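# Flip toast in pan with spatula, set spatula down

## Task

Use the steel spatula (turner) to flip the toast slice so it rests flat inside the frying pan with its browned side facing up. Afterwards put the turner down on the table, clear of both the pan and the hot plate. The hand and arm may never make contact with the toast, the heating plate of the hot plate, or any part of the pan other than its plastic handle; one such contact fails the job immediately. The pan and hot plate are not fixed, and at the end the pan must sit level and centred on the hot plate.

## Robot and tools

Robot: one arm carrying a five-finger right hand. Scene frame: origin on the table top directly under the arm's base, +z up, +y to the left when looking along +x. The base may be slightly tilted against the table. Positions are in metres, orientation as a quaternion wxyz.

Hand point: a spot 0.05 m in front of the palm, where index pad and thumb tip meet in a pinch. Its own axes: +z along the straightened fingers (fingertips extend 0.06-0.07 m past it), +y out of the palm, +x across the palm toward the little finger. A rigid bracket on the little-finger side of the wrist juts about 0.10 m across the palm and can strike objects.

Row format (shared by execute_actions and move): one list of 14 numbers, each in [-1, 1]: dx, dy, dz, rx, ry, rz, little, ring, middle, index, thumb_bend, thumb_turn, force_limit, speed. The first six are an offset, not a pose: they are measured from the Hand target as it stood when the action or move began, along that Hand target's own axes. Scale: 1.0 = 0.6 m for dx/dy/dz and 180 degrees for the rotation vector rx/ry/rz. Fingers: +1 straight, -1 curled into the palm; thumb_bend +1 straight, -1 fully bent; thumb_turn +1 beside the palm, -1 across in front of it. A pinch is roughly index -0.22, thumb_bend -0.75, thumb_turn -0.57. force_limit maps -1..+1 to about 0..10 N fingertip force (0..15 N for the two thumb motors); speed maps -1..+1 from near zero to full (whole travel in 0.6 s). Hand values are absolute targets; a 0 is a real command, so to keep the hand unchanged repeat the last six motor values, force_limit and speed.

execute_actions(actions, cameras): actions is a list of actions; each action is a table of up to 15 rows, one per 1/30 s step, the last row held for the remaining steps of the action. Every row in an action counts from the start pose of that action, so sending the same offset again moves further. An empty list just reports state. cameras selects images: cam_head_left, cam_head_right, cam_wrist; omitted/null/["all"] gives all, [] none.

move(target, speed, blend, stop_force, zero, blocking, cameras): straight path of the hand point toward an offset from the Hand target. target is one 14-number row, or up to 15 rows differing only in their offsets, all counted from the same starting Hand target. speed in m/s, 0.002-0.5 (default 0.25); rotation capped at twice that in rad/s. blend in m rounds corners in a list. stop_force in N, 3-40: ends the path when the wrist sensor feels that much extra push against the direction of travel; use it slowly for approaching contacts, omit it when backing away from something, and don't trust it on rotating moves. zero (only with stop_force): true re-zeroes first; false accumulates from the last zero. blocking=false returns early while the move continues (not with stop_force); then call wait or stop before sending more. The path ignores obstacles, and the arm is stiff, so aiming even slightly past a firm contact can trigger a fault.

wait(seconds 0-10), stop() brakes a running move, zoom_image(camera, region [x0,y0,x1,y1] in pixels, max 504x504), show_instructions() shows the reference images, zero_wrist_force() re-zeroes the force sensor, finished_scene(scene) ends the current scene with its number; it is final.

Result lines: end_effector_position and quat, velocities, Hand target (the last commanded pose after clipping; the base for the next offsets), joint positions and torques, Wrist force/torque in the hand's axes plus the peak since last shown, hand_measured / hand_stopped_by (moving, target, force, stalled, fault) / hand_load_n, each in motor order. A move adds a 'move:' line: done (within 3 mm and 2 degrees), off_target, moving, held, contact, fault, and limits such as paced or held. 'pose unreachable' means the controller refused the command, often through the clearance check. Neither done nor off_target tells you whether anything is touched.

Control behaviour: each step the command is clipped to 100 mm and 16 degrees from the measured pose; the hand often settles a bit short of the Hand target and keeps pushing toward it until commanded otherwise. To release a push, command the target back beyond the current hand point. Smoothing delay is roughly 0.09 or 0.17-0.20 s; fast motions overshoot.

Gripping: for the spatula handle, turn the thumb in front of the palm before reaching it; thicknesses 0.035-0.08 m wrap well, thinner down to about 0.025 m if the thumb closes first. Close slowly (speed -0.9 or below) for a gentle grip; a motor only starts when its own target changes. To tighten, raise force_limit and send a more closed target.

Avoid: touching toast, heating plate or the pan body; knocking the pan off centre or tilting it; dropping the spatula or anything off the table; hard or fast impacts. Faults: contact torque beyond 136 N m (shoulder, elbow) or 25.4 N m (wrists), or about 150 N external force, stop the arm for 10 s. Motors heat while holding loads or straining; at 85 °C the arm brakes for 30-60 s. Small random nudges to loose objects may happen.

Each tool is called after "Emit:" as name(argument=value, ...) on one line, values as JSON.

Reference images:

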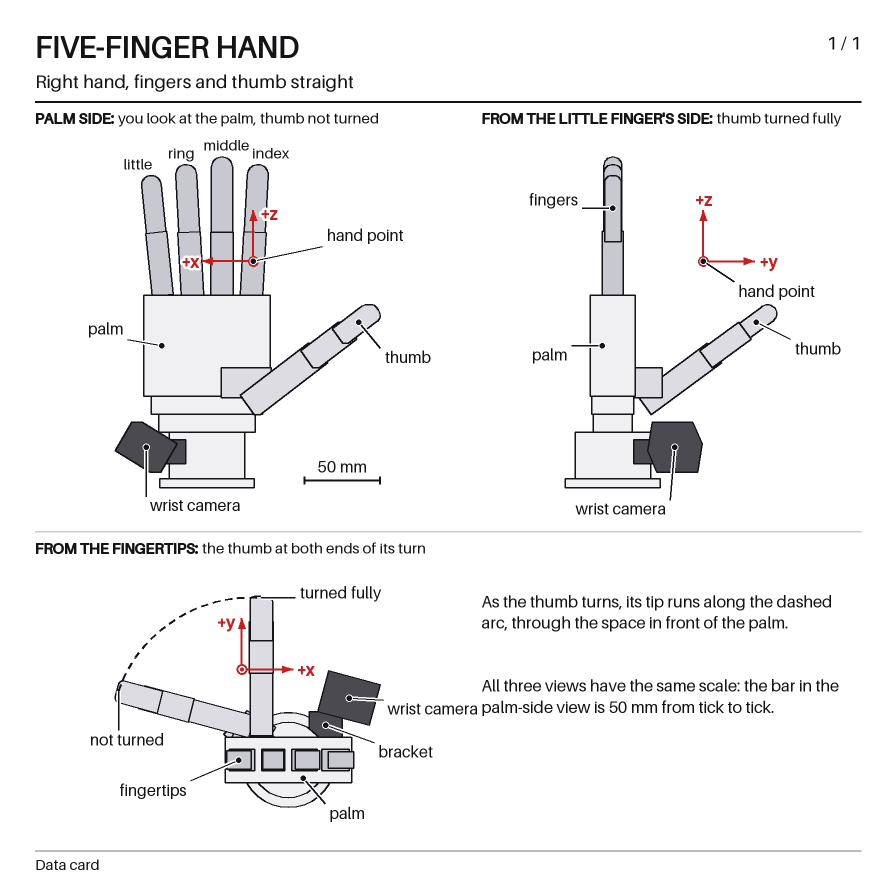

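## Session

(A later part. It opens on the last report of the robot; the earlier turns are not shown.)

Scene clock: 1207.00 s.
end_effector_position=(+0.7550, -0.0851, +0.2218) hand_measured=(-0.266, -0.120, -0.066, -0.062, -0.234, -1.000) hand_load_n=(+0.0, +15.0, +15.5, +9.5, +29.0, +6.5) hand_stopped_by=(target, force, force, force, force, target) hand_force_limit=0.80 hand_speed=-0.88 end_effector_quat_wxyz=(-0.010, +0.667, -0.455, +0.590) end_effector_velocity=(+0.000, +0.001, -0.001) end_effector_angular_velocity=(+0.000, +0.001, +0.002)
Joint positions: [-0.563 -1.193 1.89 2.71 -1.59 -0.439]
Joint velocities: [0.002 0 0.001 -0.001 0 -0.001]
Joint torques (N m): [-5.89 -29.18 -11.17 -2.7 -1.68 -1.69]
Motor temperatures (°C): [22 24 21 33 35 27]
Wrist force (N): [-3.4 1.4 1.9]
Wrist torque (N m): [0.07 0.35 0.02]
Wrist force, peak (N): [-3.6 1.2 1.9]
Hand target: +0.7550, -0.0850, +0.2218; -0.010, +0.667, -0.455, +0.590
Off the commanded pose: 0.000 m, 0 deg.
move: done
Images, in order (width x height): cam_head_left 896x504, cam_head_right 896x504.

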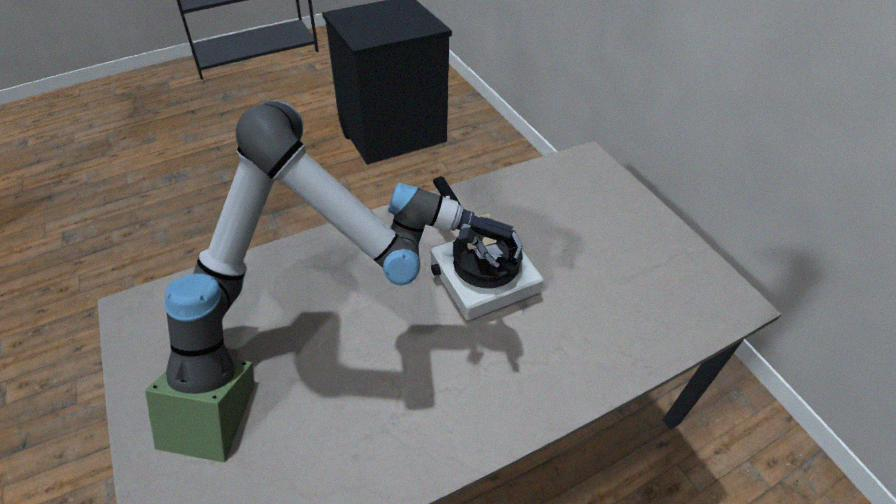

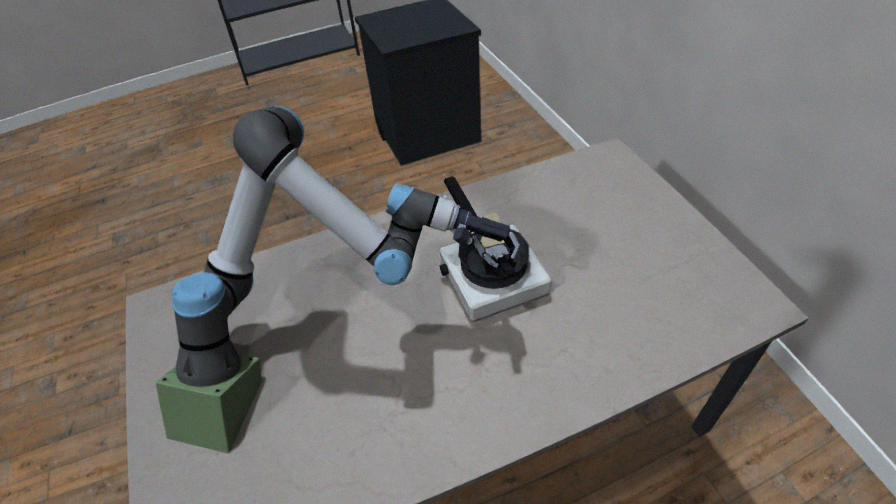

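Emit:
move(target=[0.0209,0.0227,0.0125,0,0,0,-0.266,-0.17,-0.116,-0.112,-0.284,-1,0.8,-0.88], speed=0.02, cameras=["cam_head_left","cam_head_right"])

Emit:
zoom_image(camera="cam_head_left", region=[450, 210, 520, 270])

Emit:
zoom_image(camera="cam_head_right", region=[460, 210, 530, 270])

Scene clock: 1223.57 s.
end_effector_position=(+0.7514, -0.1048, +0.2217) hand_measured=(-0.266, -0.120, -0.066, -0.062, -0.234, -1.000) hand_load_n=(+0.0, +15.5, +15.5, +9.5, +29.0, +6.0) hand_stopped_by=(target, force, force, force, force, target) hand_force_limit=0.80 hand_speed=-0.88 end_effector_quat_wxyz=(-0.010, +0.667, -0.455, +0.590) end_effector_velocity=(+0.000, +0.001, -0.001) end_effector_angular_velocity=(-0.001, +0.000, +0.000)
Joint positions: [-0.599 -1.178 1.895 2.689 -1.556 -0.449]
Joint velocities: [0.002 0 0.001 -0.001 -0.003 0]
Joint torques (N m): [-8.15 -35.48 -10.98 -1.51 -1.35 -1.17]
Motor temperatures (°C): [22 24 21 33 35 27]
Wrist force (N): [-2.0 1.4 1.9]
Wrist torque (N m): [0.05 0.33 -0.01]
Wrist force, peak (N): [-3.7 1.2 2.1]
Hand target: +0.7514, -0.1047, +0.2218; -0.010, +0.667, -0.455, +0.590
Off the commanded pose: 0.000 m, 0 deg.
move: done
Images, in order (width x height): cam_head_left 896x504, cam_head_right 896x504.

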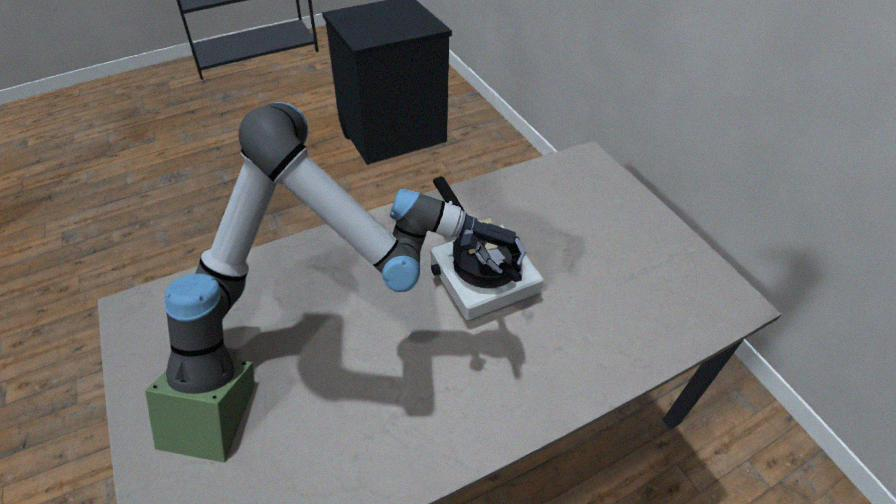

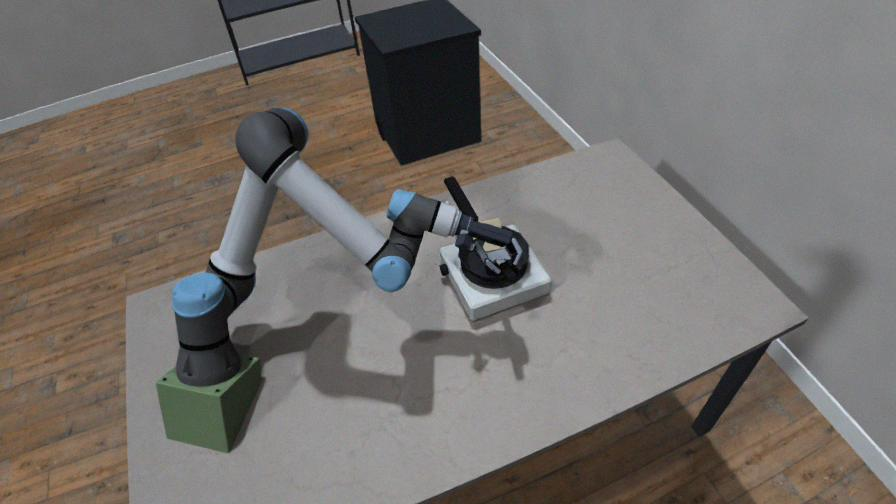

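Scaled by 7.200.

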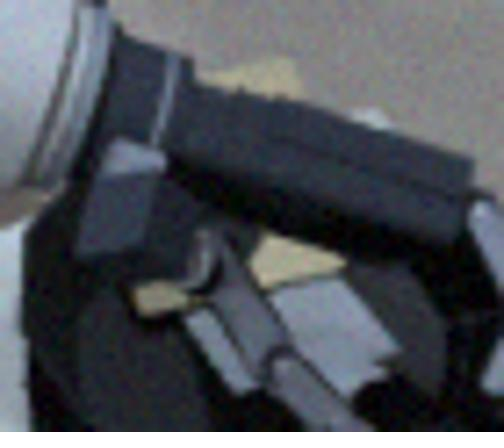

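Scaled by 7.200.

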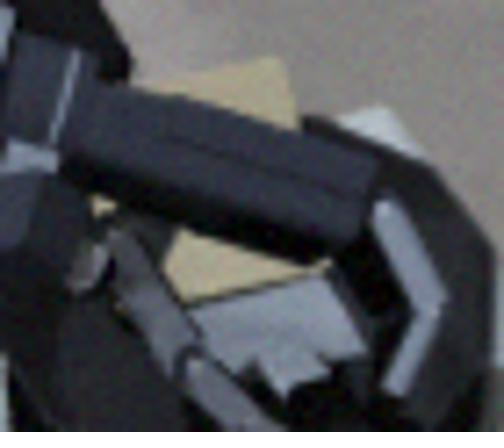

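Emit:
move(target=[-0.039,-0.0423,-0.0233,0,0,0,-0.266,-0.17,-0.116,-0.112,-0.284,-1,0.8,-0.88], speed=0.02, stop_force=4, cameras=["cam_head_left","cam_head_right"])

Emit:
zoom_image(camera="cam_head_left", region=[450, 200, 520, 260])

Emit:
zoom_image(camera="cam_head_right", region=[460, 200, 530, 260])

Scene clock: 1237.67 s.
end_effector_position=(+0.7580, -0.0680, +0.2218) hand_measured=(-0.266, -0.120, -0.066, -0.062, -0.234, -1.000) hand_load_n=(+0.0, +15.5, +15.5, +9.0, +29.0, +5.5) hand_stopped_by=(target, force, force, force, force, target) hand_force_limit=0.80 hand_speed=-0.88 end_effector_quat_wxyz=(-0.010, +0.667, -0.455, +0.590) end_effector_velocity=(+0.000, +0.000, +0.000) end_effector_angular_velocity=(-0.003, +0.002, +0.001)
Joint positions: [-0.532 -1.205 1.883 2.729 -1.62 -0.431]
Joint velocities: [0 0 0 0 0 -0.003]
Joint torques (N m): [-21.45 -21.89 -8.95 -4.23 -0.01 -1.82]
Motor temperatures (°C): [22 24 21 33 35 27]
Wrist force (N): [-3.2 1.2 1.8]
Wrist torque (N m): [0.02 0.29 0.02]
Wrist force, peak (N): [-3.3 1.3 1.7]
Hand target: +0.7580, -0.0680, +0.2218; -0.010, +0.667, -0.455, +0.590
Off the commanded pose: 0.000 m, 0 deg.
move: done
Images, in order (width x height): cam_head_left 896x504, cam_head_right 896x504.

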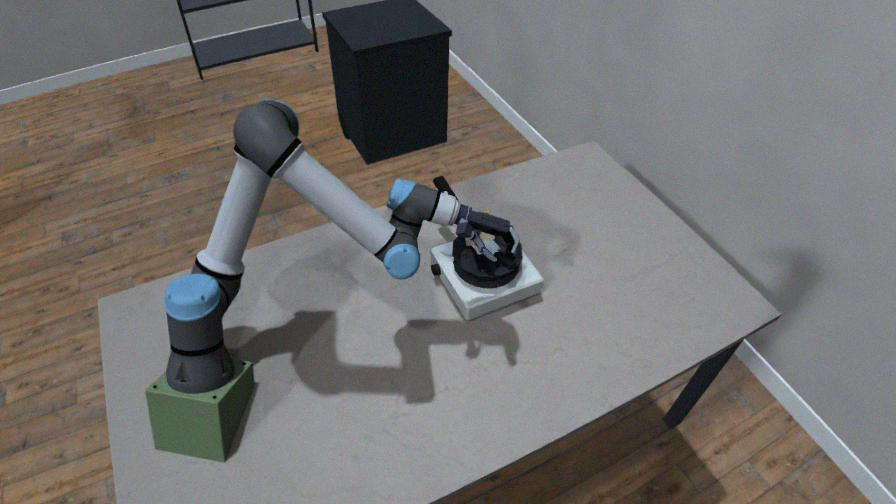

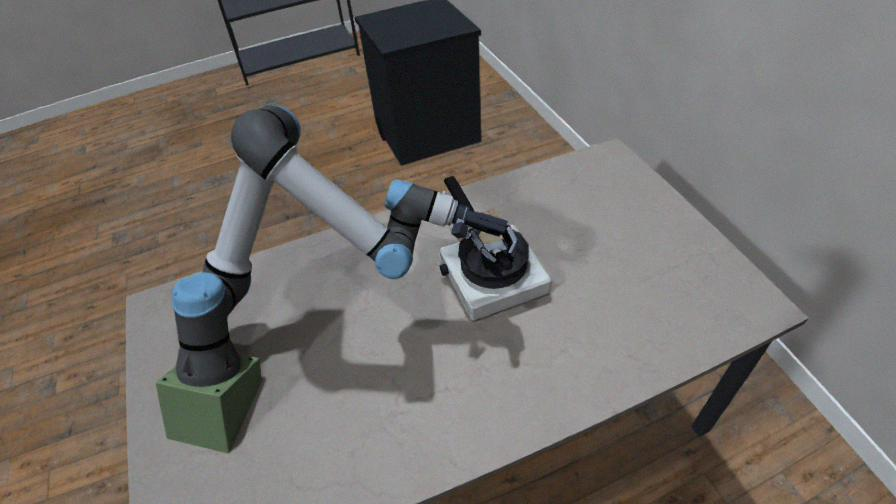

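Scaled by 7.200.

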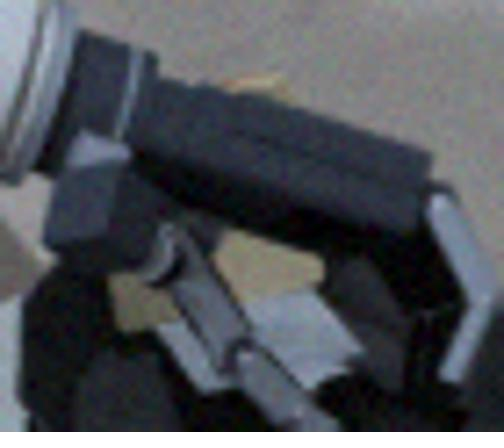

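Scaled by 7.200.

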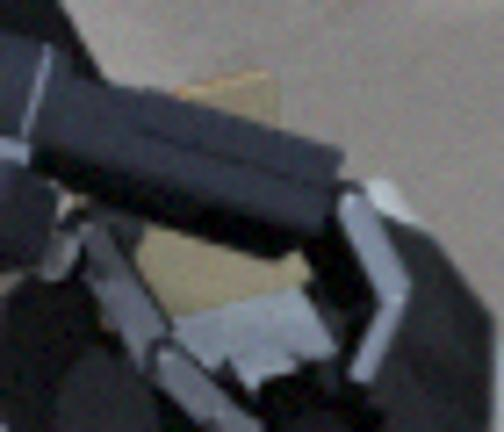

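Emit:
move(target=[-0.0175,0.0425,0.0233,0,-0.0213,0.039,-0.266,-0.17,-0.116,-0.112,-0.284,-1,0.8,-0.88], speed=0.03, stop_force=8, cameras=["cam_head_left","cam_head_right"])

Emit:
zoom_image(camera="cam_head_left", region=[450, 200, 520, 260])

Emit:
zoom_image(camera="cam_head_right", region=[460, 200, 530, 260])

Scene clock: 1247.53 s.
end_effector_position=(+0.7552, -0.0838, +0.1953) hand_measured=(-0.266, -0.120, -0.066, -0.062, -0.234, -1.000) hand_load_n=(+0.0, +15.0, +15.0, +9.0, +30.0, +6.0) hand_stopped_by=(target, force, force, force, force, target) hand_force_limit=0.80 hand_speed=-0.88 end_effector_quat_wxyz=(-0.061, +0.657, -0.495, +0.566) end_effector_velocity=(+0.000, +0.000, +0.000) end_effector_angular_velocity=(+0.001, -0.001, -0.001)
Joint positions: [-0.585 -1.164 1.903 2.692 -1.508 -0.323]
Joint velocities: [0 -0.001 0.001 -0.001 0 0.002]
Joint torques (N m): [-7.81 -44.43 -20.56 0.45 -1.21 -2.16]
Motor temperatures (°C): [22 24 21 33 35 27]
Wrist force (N): [-2.5 1.6 2.0]
Wrist torque (N m): [0.01 0.37 -0.12]
Wrist force, peak (N): [-3.4 1.3 1.9]
Hand target: +0.7552, -0.0838, +0.1953; -0.061, +0.657, -0.495, +0.566
Off the commanded pose: 0.000 m, 0 deg.
move: done
Images, in order (width x height): cam_head_left 896x504, cam_head_right 896x504.

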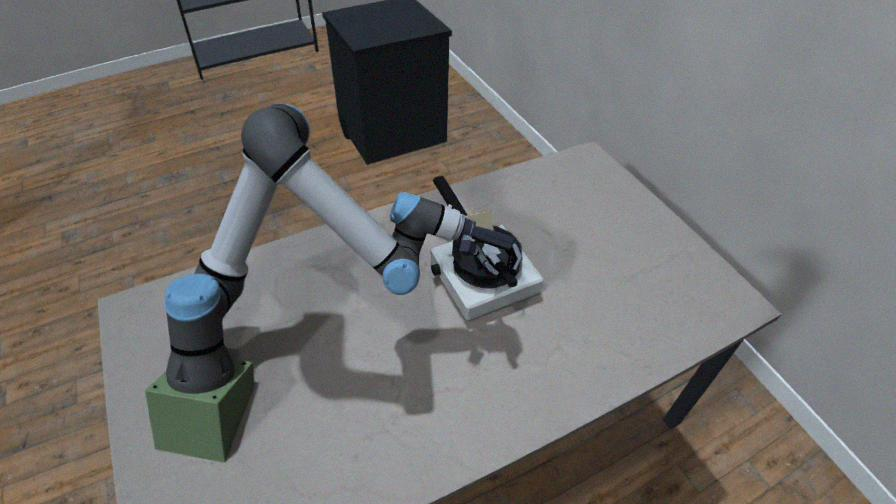

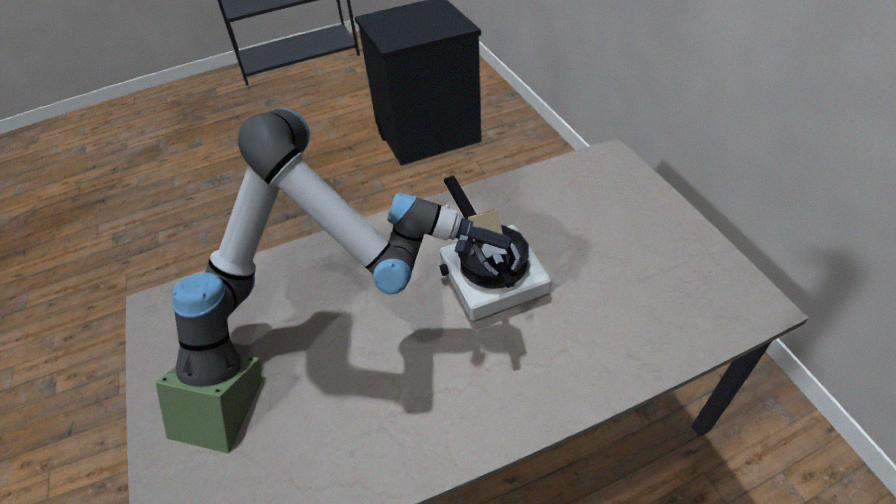

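Scaled by 7.200.

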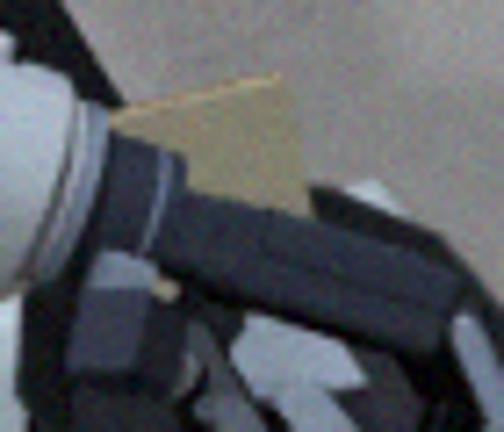

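Scaled by 7.200.

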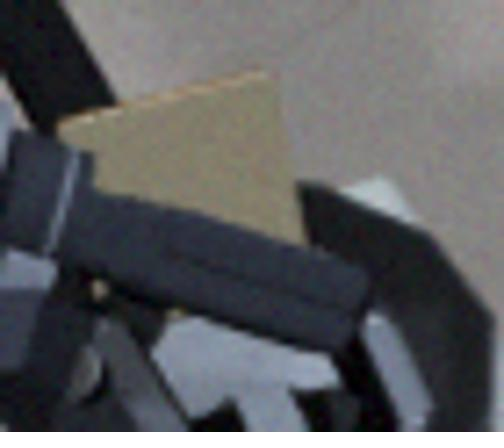

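Emit:
wait(seconds=0, cameras=["cam_wrist"])

Emit:
zoom_image(camera="cam_wrist", region=[150, 250, 500, 504])

Scene clock: 1251.27 s.
end_effector_position=(+0.7552, -0.0838, +0.1953) hand_measured=(-0.266, -0.120, -0.066, -0.062, -0.234, -1.000) hand_load_n=(+0.0, +15.0, +15.5, +9.0, +30.0, +6.0) hand_stopped_by=(target, force, force, force, force, target) hand_force_limit=0.80 hand_speed=-0.88 end_effector_quat_wxyz=(-0.061, +0.657, -0.495, +0.566) end_effector_velocity=(+0.000, +0.000, +0.000) end_effector_angular_velocity=(-0.001, +0.000, +0.000)
Joint positions: [-0.585 -1.164 1.903 2.692 -1.508 -0.323]
Joint velocities: [0 -0.001 0 0 0 -0.001]
Joint torques (N m): [-9.55 -44.31 -17.67 0.18 0.62 -1.21]
Motor temperatures (°C): [22 24 21 33 35 27]
Wrist force (N): [-2.5 1.4 2.0]
Wrist torque (N m): [-0.02 0.35 -0.12]
Wrist force, peak (N): [-2.8 1.4 2.1]
Hand target: +0.7552, -0.0838, +0.1953; -0.061, +0.657, -0.495, +0.566
Off the commanded pose: 0.000 m, 0 deg.
camera_calibration:
cam_wrist: T_world_to_cam=[[-0.601435, -0.685693, -0.410003, 0.470716], [-0.486506, 0.721408, -0.492832, 0.524474], [0.63371, -0.0969372, -0.767473, -0.223216], [0, 0, 0, 1]] pos_world=[0.679718, -0.0772308, 0.28016]
Images, in order (width x height): cam_wrist 896x504.

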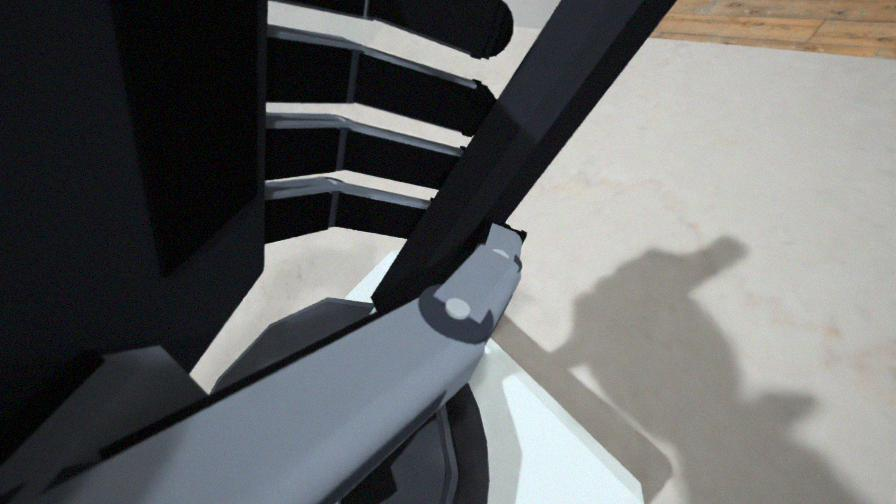

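Scaled by 1.440.

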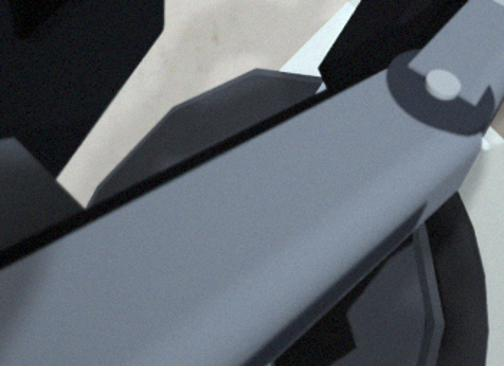

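Emit:
move(target=[-0.0168,0.0507,0.0287,0,-0.0267,0.0487,-0.266,-0.17,-0.116,-0.112,-0.284,-1,0.8,-0.88], speed=0.03, stop_force=8, cameras=["cam_head_left","cam_head_right"])

Emit:
zoom_image(camera="cam_head_left", region=[450, 200, 520, 260])

Emit:
zoom_image(camera="cam_head_right", region=[460, 200, 530, 260])

Scene clock: 1259.53 s.
end_effector_position=(+0.7527, -0.1001, +0.1629) hand_measured=(-0.266, -0.120, -0.066, -0.062, -0.234, -1.000) hand_load_n=(+0.0, +11.5, +14.5, +10.5, +30.5, +8.0) hand_stopped_by=(target, force, force, force, force, target) hand_force_limit=0.80 hand_speed=-0.88 end_effector_quat_wxyz=(-0.125, +0.640, -0.540, +0.531) end_effector_velocity=(+0.000, +0.000, +0.000) end_effector_angular_velocity=(+0.000, +0.000, +0.000)
Joint positions: [-0.643 -1.096 1.914 2.637 -1.371 -0.19]
Joint velocities: [0 0 0 0 0 0]
Joint torques (N m): [-9.84 -45.98 -12.63 0.19 -1.82 -2.15]
Motor temperatures (°C): [22 24 21 33 35 27]
Wrist force (N): [-3.2 1.6 3.0]
Wrist torque (N m): [-0.17 0.41 -0.27]
Wrist force, peak (N): [-3.4 1.9 3.0]
Hand target: +0.7527, -0.1001, +0.1629; -0.125, +0.640, -0.540, +0.532
Off the commanded pose: 0.000 m, 0 deg.
move: done
Images, in order (width x height): cam_head_left 896x504, cam_head_right 896x504.

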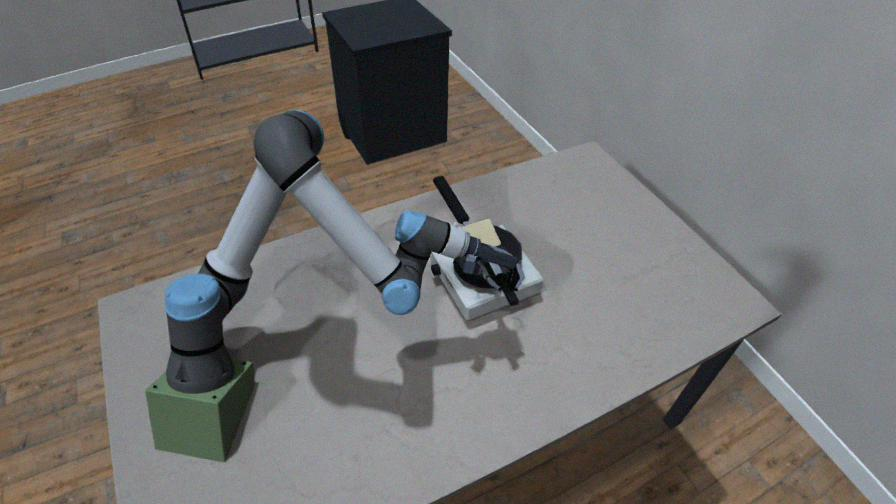

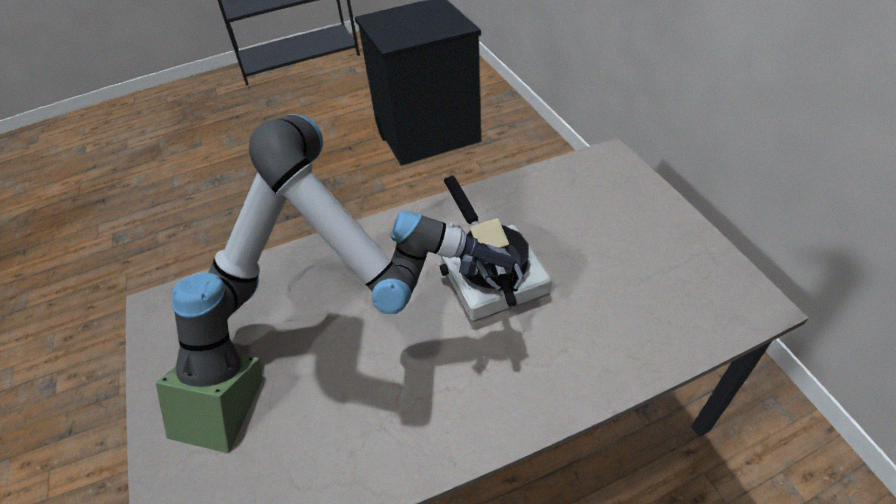

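Scaled by 7.200.

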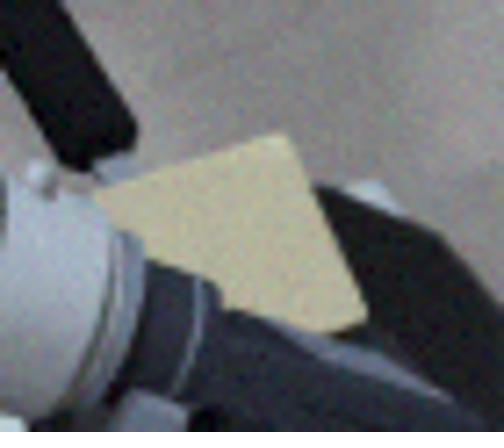

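Scaled by 7.200.

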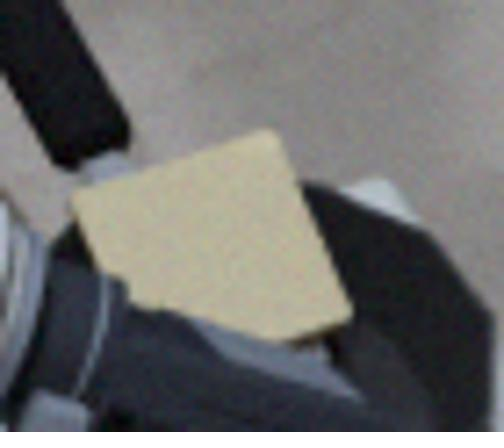

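Emit:
move(target=[-0.0063,0.0398,0.0228,0,-0.0267,0.0487,-0.266,-0.17,-0.116,-0.112,-0.284,-1,0.8,-0.88], speed=0.03, stop_force=8, cameras=["cam_head_left","cam_head_right"])

Emit:
zoom_image(camera="cam_head_left", region=[450, 200, 540, 280])

Emit:
zoom_image(camera="cam_head_right", region=[450, 200, 540, 280])

Scene clock: 1269.63 s.
end_effector_position=(+0.7510, -0.1119, +0.1377) hand_measured=(-0.266, -0.120, -0.066, -0.062, -0.234, -1.000) hand_load_n=(+0.0, +11.5, +14.0, +10.5, +30.0, +8.0) hand_stopped_by=(target, force, force, force, force, target) hand_force_limit=0.80 hand_speed=-0.88 end_effector_quat_wxyz=(-0.187, +0.619, -0.582, +0.493) end_effector_velocity=(+0.000, +0.001, +0.000) end_effector_angular_velocity=(+0.000, -0.001, +0.001)
Joint positions: [-0.696 -1.028 1.91 2.588 -1.237 -0.058]
Joint velocities: [0.001 0 0.001 -0.002 0 0.001]
Joint torques (N m): [-10.43 -46.47 -8.96 0.34 -1.71 -2.28]
Motor temperatures (°C): [22 24 21 33 35 27]
Wrist force (N): [-2.3 2.6 3.3]
Wrist torque (N m): [-0.09 0.29 -0.17]
Wrist force, peak (N): [-3.5 2.0 3.1]
Hand target: +0.7510, -0.1119, +0.1377; -0.187, +0.619, -0.582, +0.493
Off the commanded pose: 0.000 m, 0 deg.
move: done
Images, in order (width x height): cam_head_left 896x504, cam_head_right 896x504.

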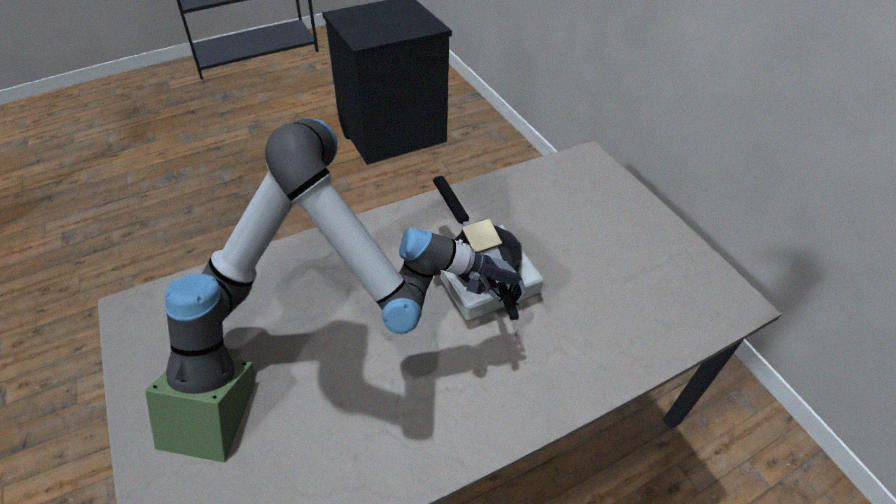

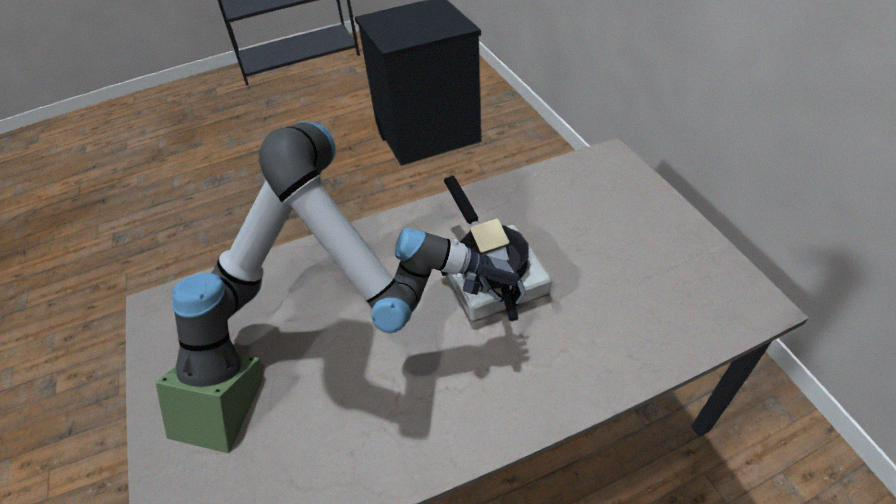

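Scaled by 5.600.

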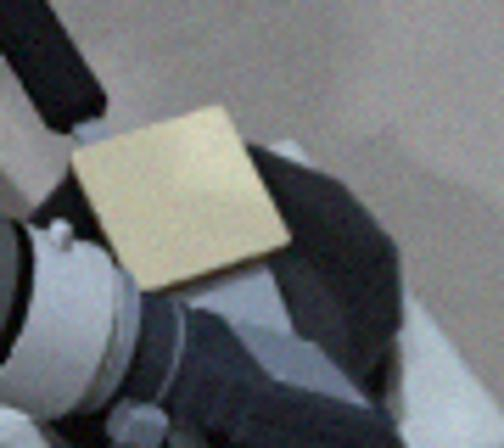

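Scaled by 5.600.

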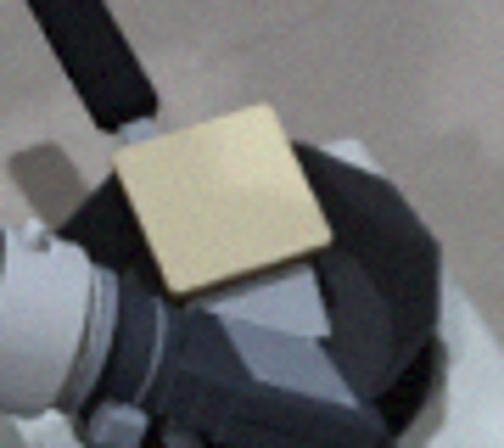

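Emit:
move(target=[-0.0307,-0.0114,-0.0064,0,0,0,-0.266,-0.17,-0.116,-0.112,-0.284,-1,0.8,-0.88], speed=0.03, stop_force=6, cameras=["cam_head_left","cam_head_right"])

Emit:
zoom_image(camera="cam_head_left", region=[450, 200, 540, 280])

Emit:
zoom_image(camera="cam_head_right", region=[450, 200, 540, 280])

Scene clock: 1275.83 s.
end_effector_position=(+0.7545, -0.0922, +0.1377) hand_measured=(-0.266, -0.120, -0.066, -0.062, -0.234, -1.000) hand_load_n=(+0.0, +11.5, +14.5, +10.5, +30.5, +8.0) hand_stopped_by=(target, force, force, force, force, target) hand_force_limit=0.80 hand_speed=-0.88 end_effector_quat_wxyz=(-0.187, +0.619, -0.582, +0.493) end_effector_velocity=(+0.000, -0.001, +0.000) end_effector_angular_velocity=(-0.001, -0.001, +0.000)
Joint positions: [-0.663 -1.048 1.913 2.601 -1.268 -0.046]
Joint velocities: [0 0.001 0 -0.001 -0.001 0]
Joint torques (N m): [-24.67 -23.71 -19.56 -4.28 0.9 -2.11]
Motor temperatures (°C): [22 24 21 33 35 27]
Wrist force (N): [-2.5 2.1 2.8]
Wrist torque (N m): [-0.14 0.34 -0.19]
Wrist force, peak (N): [-2.5 2.6 3.1]
Hand target: +0.7545, -0.0922, +0.1377; -0.188, +0.619, -0.582, +0.493
Off the commanded pose: 0.000 m, 0 deg.
move: done
Images, in order (width x height): cam_head_left 896x504, cam_head_right 896x504.

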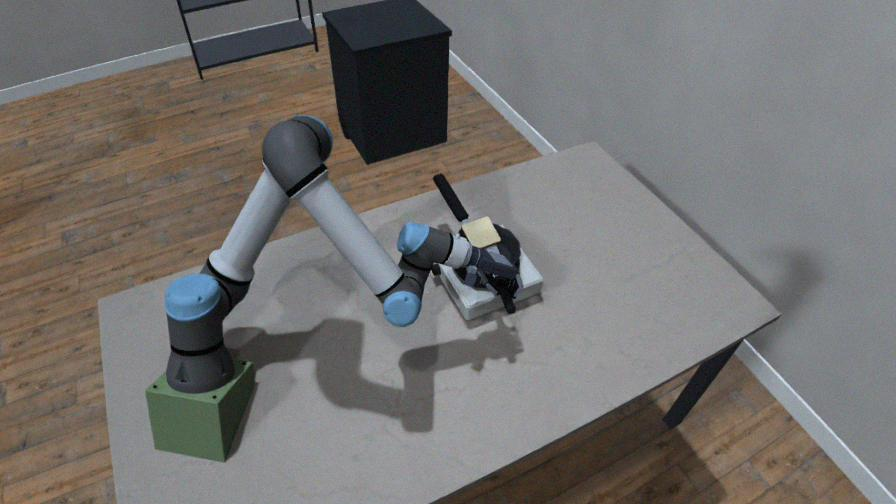

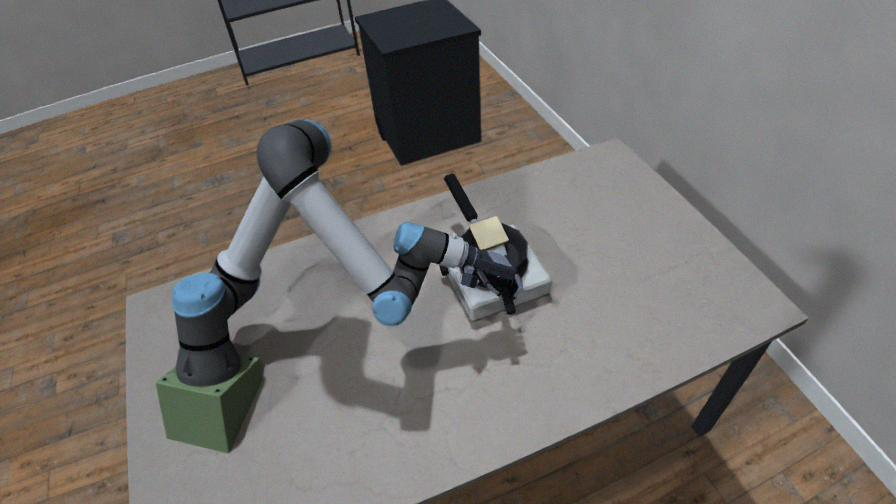

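Scaled by 5.600.

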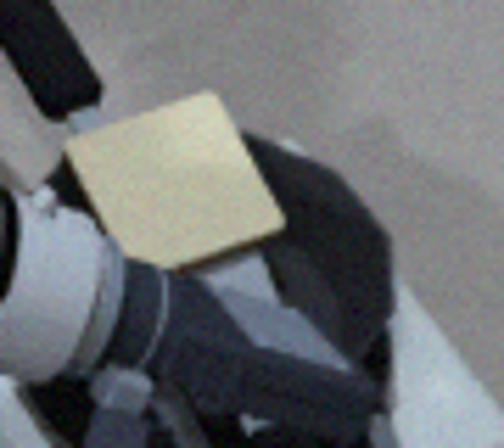

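Scaled by 5.600.

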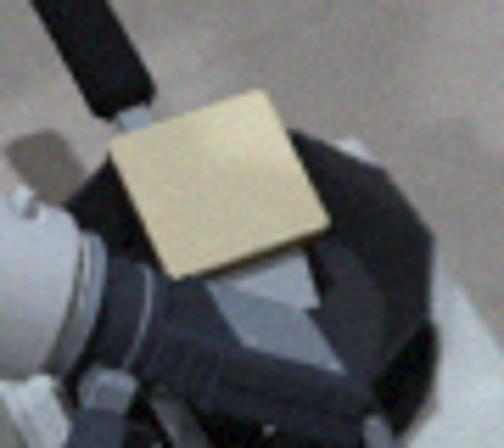

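Emit:
move(target=[0.0307,0.0114,0.0064,0,0,0,-0.266,-0.17,-0.116,-0.112,-0.284,-1,0.8,-0.88], speed=0.03, cameras=["cam_head_left","cam_head_right"])

Emit:
zoom_image(camera="cam_head_left", region=[450, 200, 540, 280])

Emit:
zoom_image(camera="cam_head_right", region=[450, 200, 540, 280])

Scene clock: 1282.13 s.
end_effector_position=(+0.7510, -0.1120, +0.1377) hand_measured=(-0.266, -0.120, -0.066, -0.062, -0.234, -1.000) hand_load_n=(-0.5, +12.5, +14.5, +10.5, +29.5, +7.5) hand_stopped_by=(target, force, force, force, force, target) hand_force_limit=0.80 hand_speed=-0.88 end_effector_quat_wxyz=(-0.187, +0.619, -0.582, +0.493) end_effector_velocity=(+0.000, +0.001, -0.001) end_effector_angular_velocity=(+0.000, +0.001, -0.001)
Joint positions: [-0.697 -1.027 1.909 2.588 -1.237 -0.058]
Joint velocities: [0.004 0 0.002 0 -0.004 0.001]
Joint torques (N m): [-11.11 -42.76 -15.65 -1.78 -1.36 -0.01]
Motor temperatures (°C): [22 24 21 33 35 27]
Wrist force (N): [-1.7 1.8 2.8]
Wrist torque (N m): [-0.08 0.25 -0.12]
Wrist force, peak (N): [-2.5 2.5 3.1]
Hand target: +0.7510, -0.1119, +0.1377; -0.187, +0.619, -0.582, +0.493
Off the commanded pose: 0.000 m, 0 deg.
move: done
Images, in order (width x height): cam_head_left 896x504, cam_head_right 896x504.

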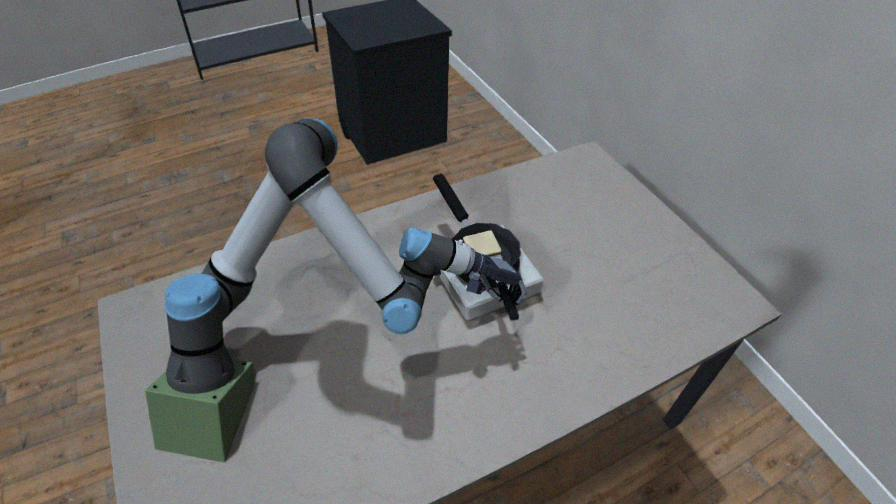

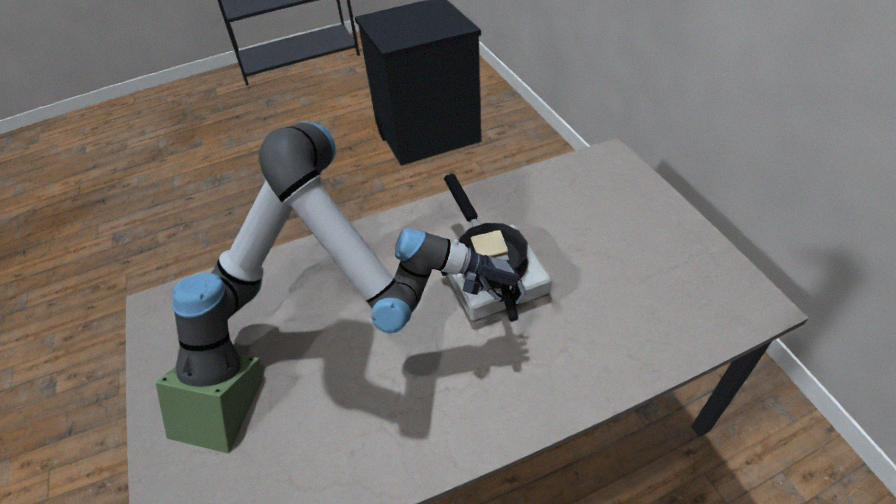

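Scaled by 5.600.

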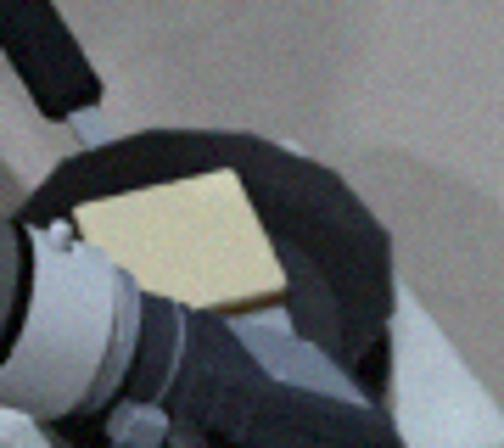

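Scaled by 5.600.

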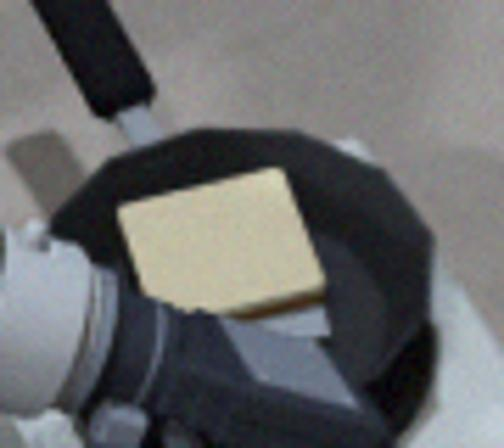

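Emit:
move(target=[-0.0282,0.0022,0.0012,0,0,0,-0.266,-0.17,-0.116,-0.112,-0.284,-1,0.8,-0.88], speed=0.03, stop_force=4, cameras=["cam_head_left","cam_head_right"])

Emit:
zoom_image(camera="cam_head_left", region=[450, 200, 540, 280])

Emit:
zoom_image(camera="cam_head_right", region=[450, 200, 540, 280])

Scene clock: 1288.00 s.
end_effector_position=(+0.7537, -0.0972, +0.1297) hand_measured=(-0.266, -0.120, -0.066, -0.062, -0.234, -1.000) hand_load_n=(+0.0, +13.5, +16.0, +8.5, +27.5, +5.5) hand_stopped_by=(target, force, force, force, force, target) hand_force_limit=0.80 hand_speed=-0.88 end_effector_quat_wxyz=(-0.188, +0.619, -0.582, +0.493) end_effector_velocity=(-0.001, -0.001, -0.001) end_effector_angular_velocity=(-0.001, +0.002, -0.001)
Joint positions: [-0.664 -1.027 1.911 2.583 -1.267 -0.047]
Joint velocities: [-0.001 0 0.001 0 0 -0.002]
Joint torques (N m): [-25.31 -21.49 -12.26 0.59 -0.37 -2.44]
Motor temperatures (°C): [22 24 21 33 35 27]
Wrist force (N): [-2.6 -1.5 0.7]
Wrist torque (N m): [-0.13 0.19 0.05]
Wrist force, peak (N): [-1.8 2.0 3.0]
Hand target: +0.7537, -0.0972, +0.1297; -0.188, +0.619, -0.582, +0.493
Off the commanded pose: 0.000 m, 0 deg.
move: done
Images, in order (width x height): cam_head_left 896x504, cam_head_right 896x504.

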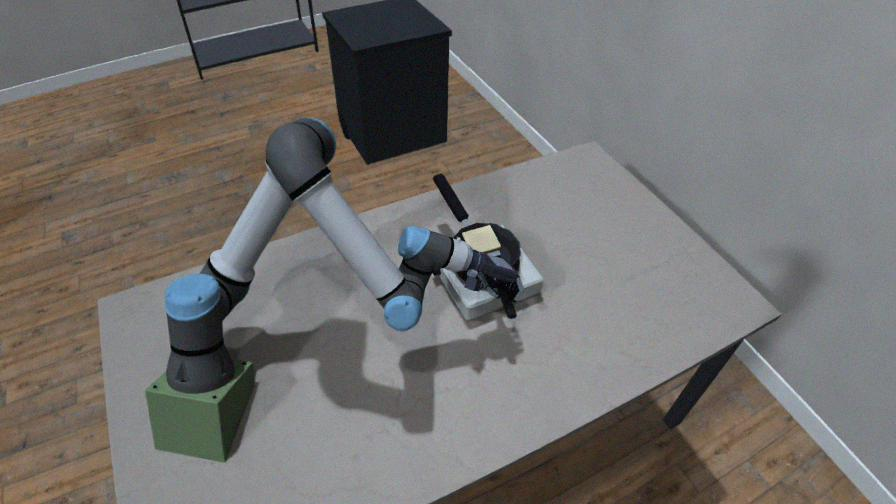

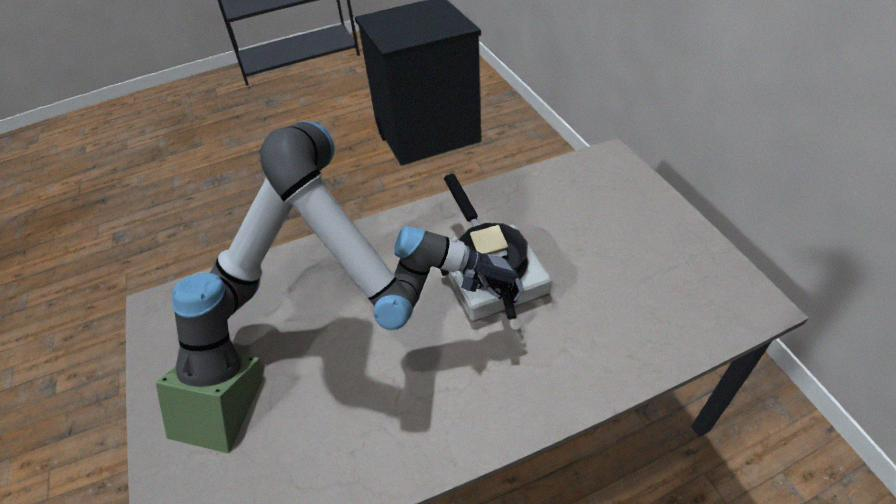

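Scaled by 5.600.

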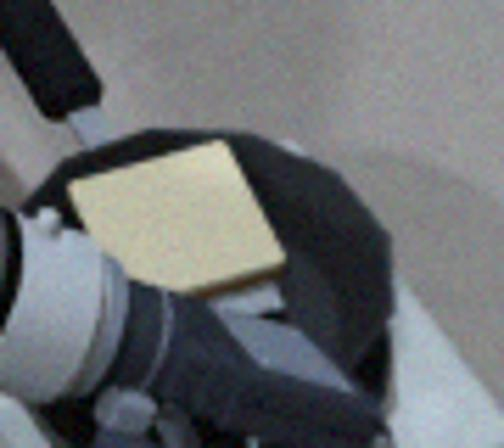

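Scaled by 5.600.

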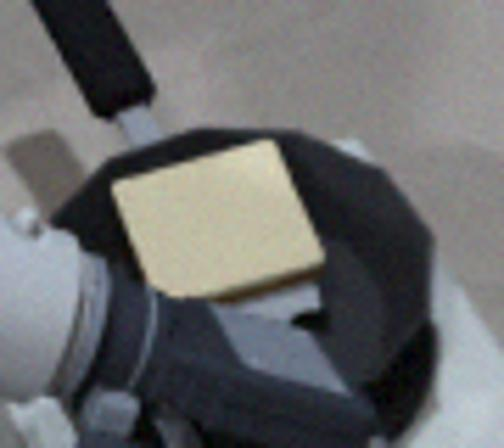

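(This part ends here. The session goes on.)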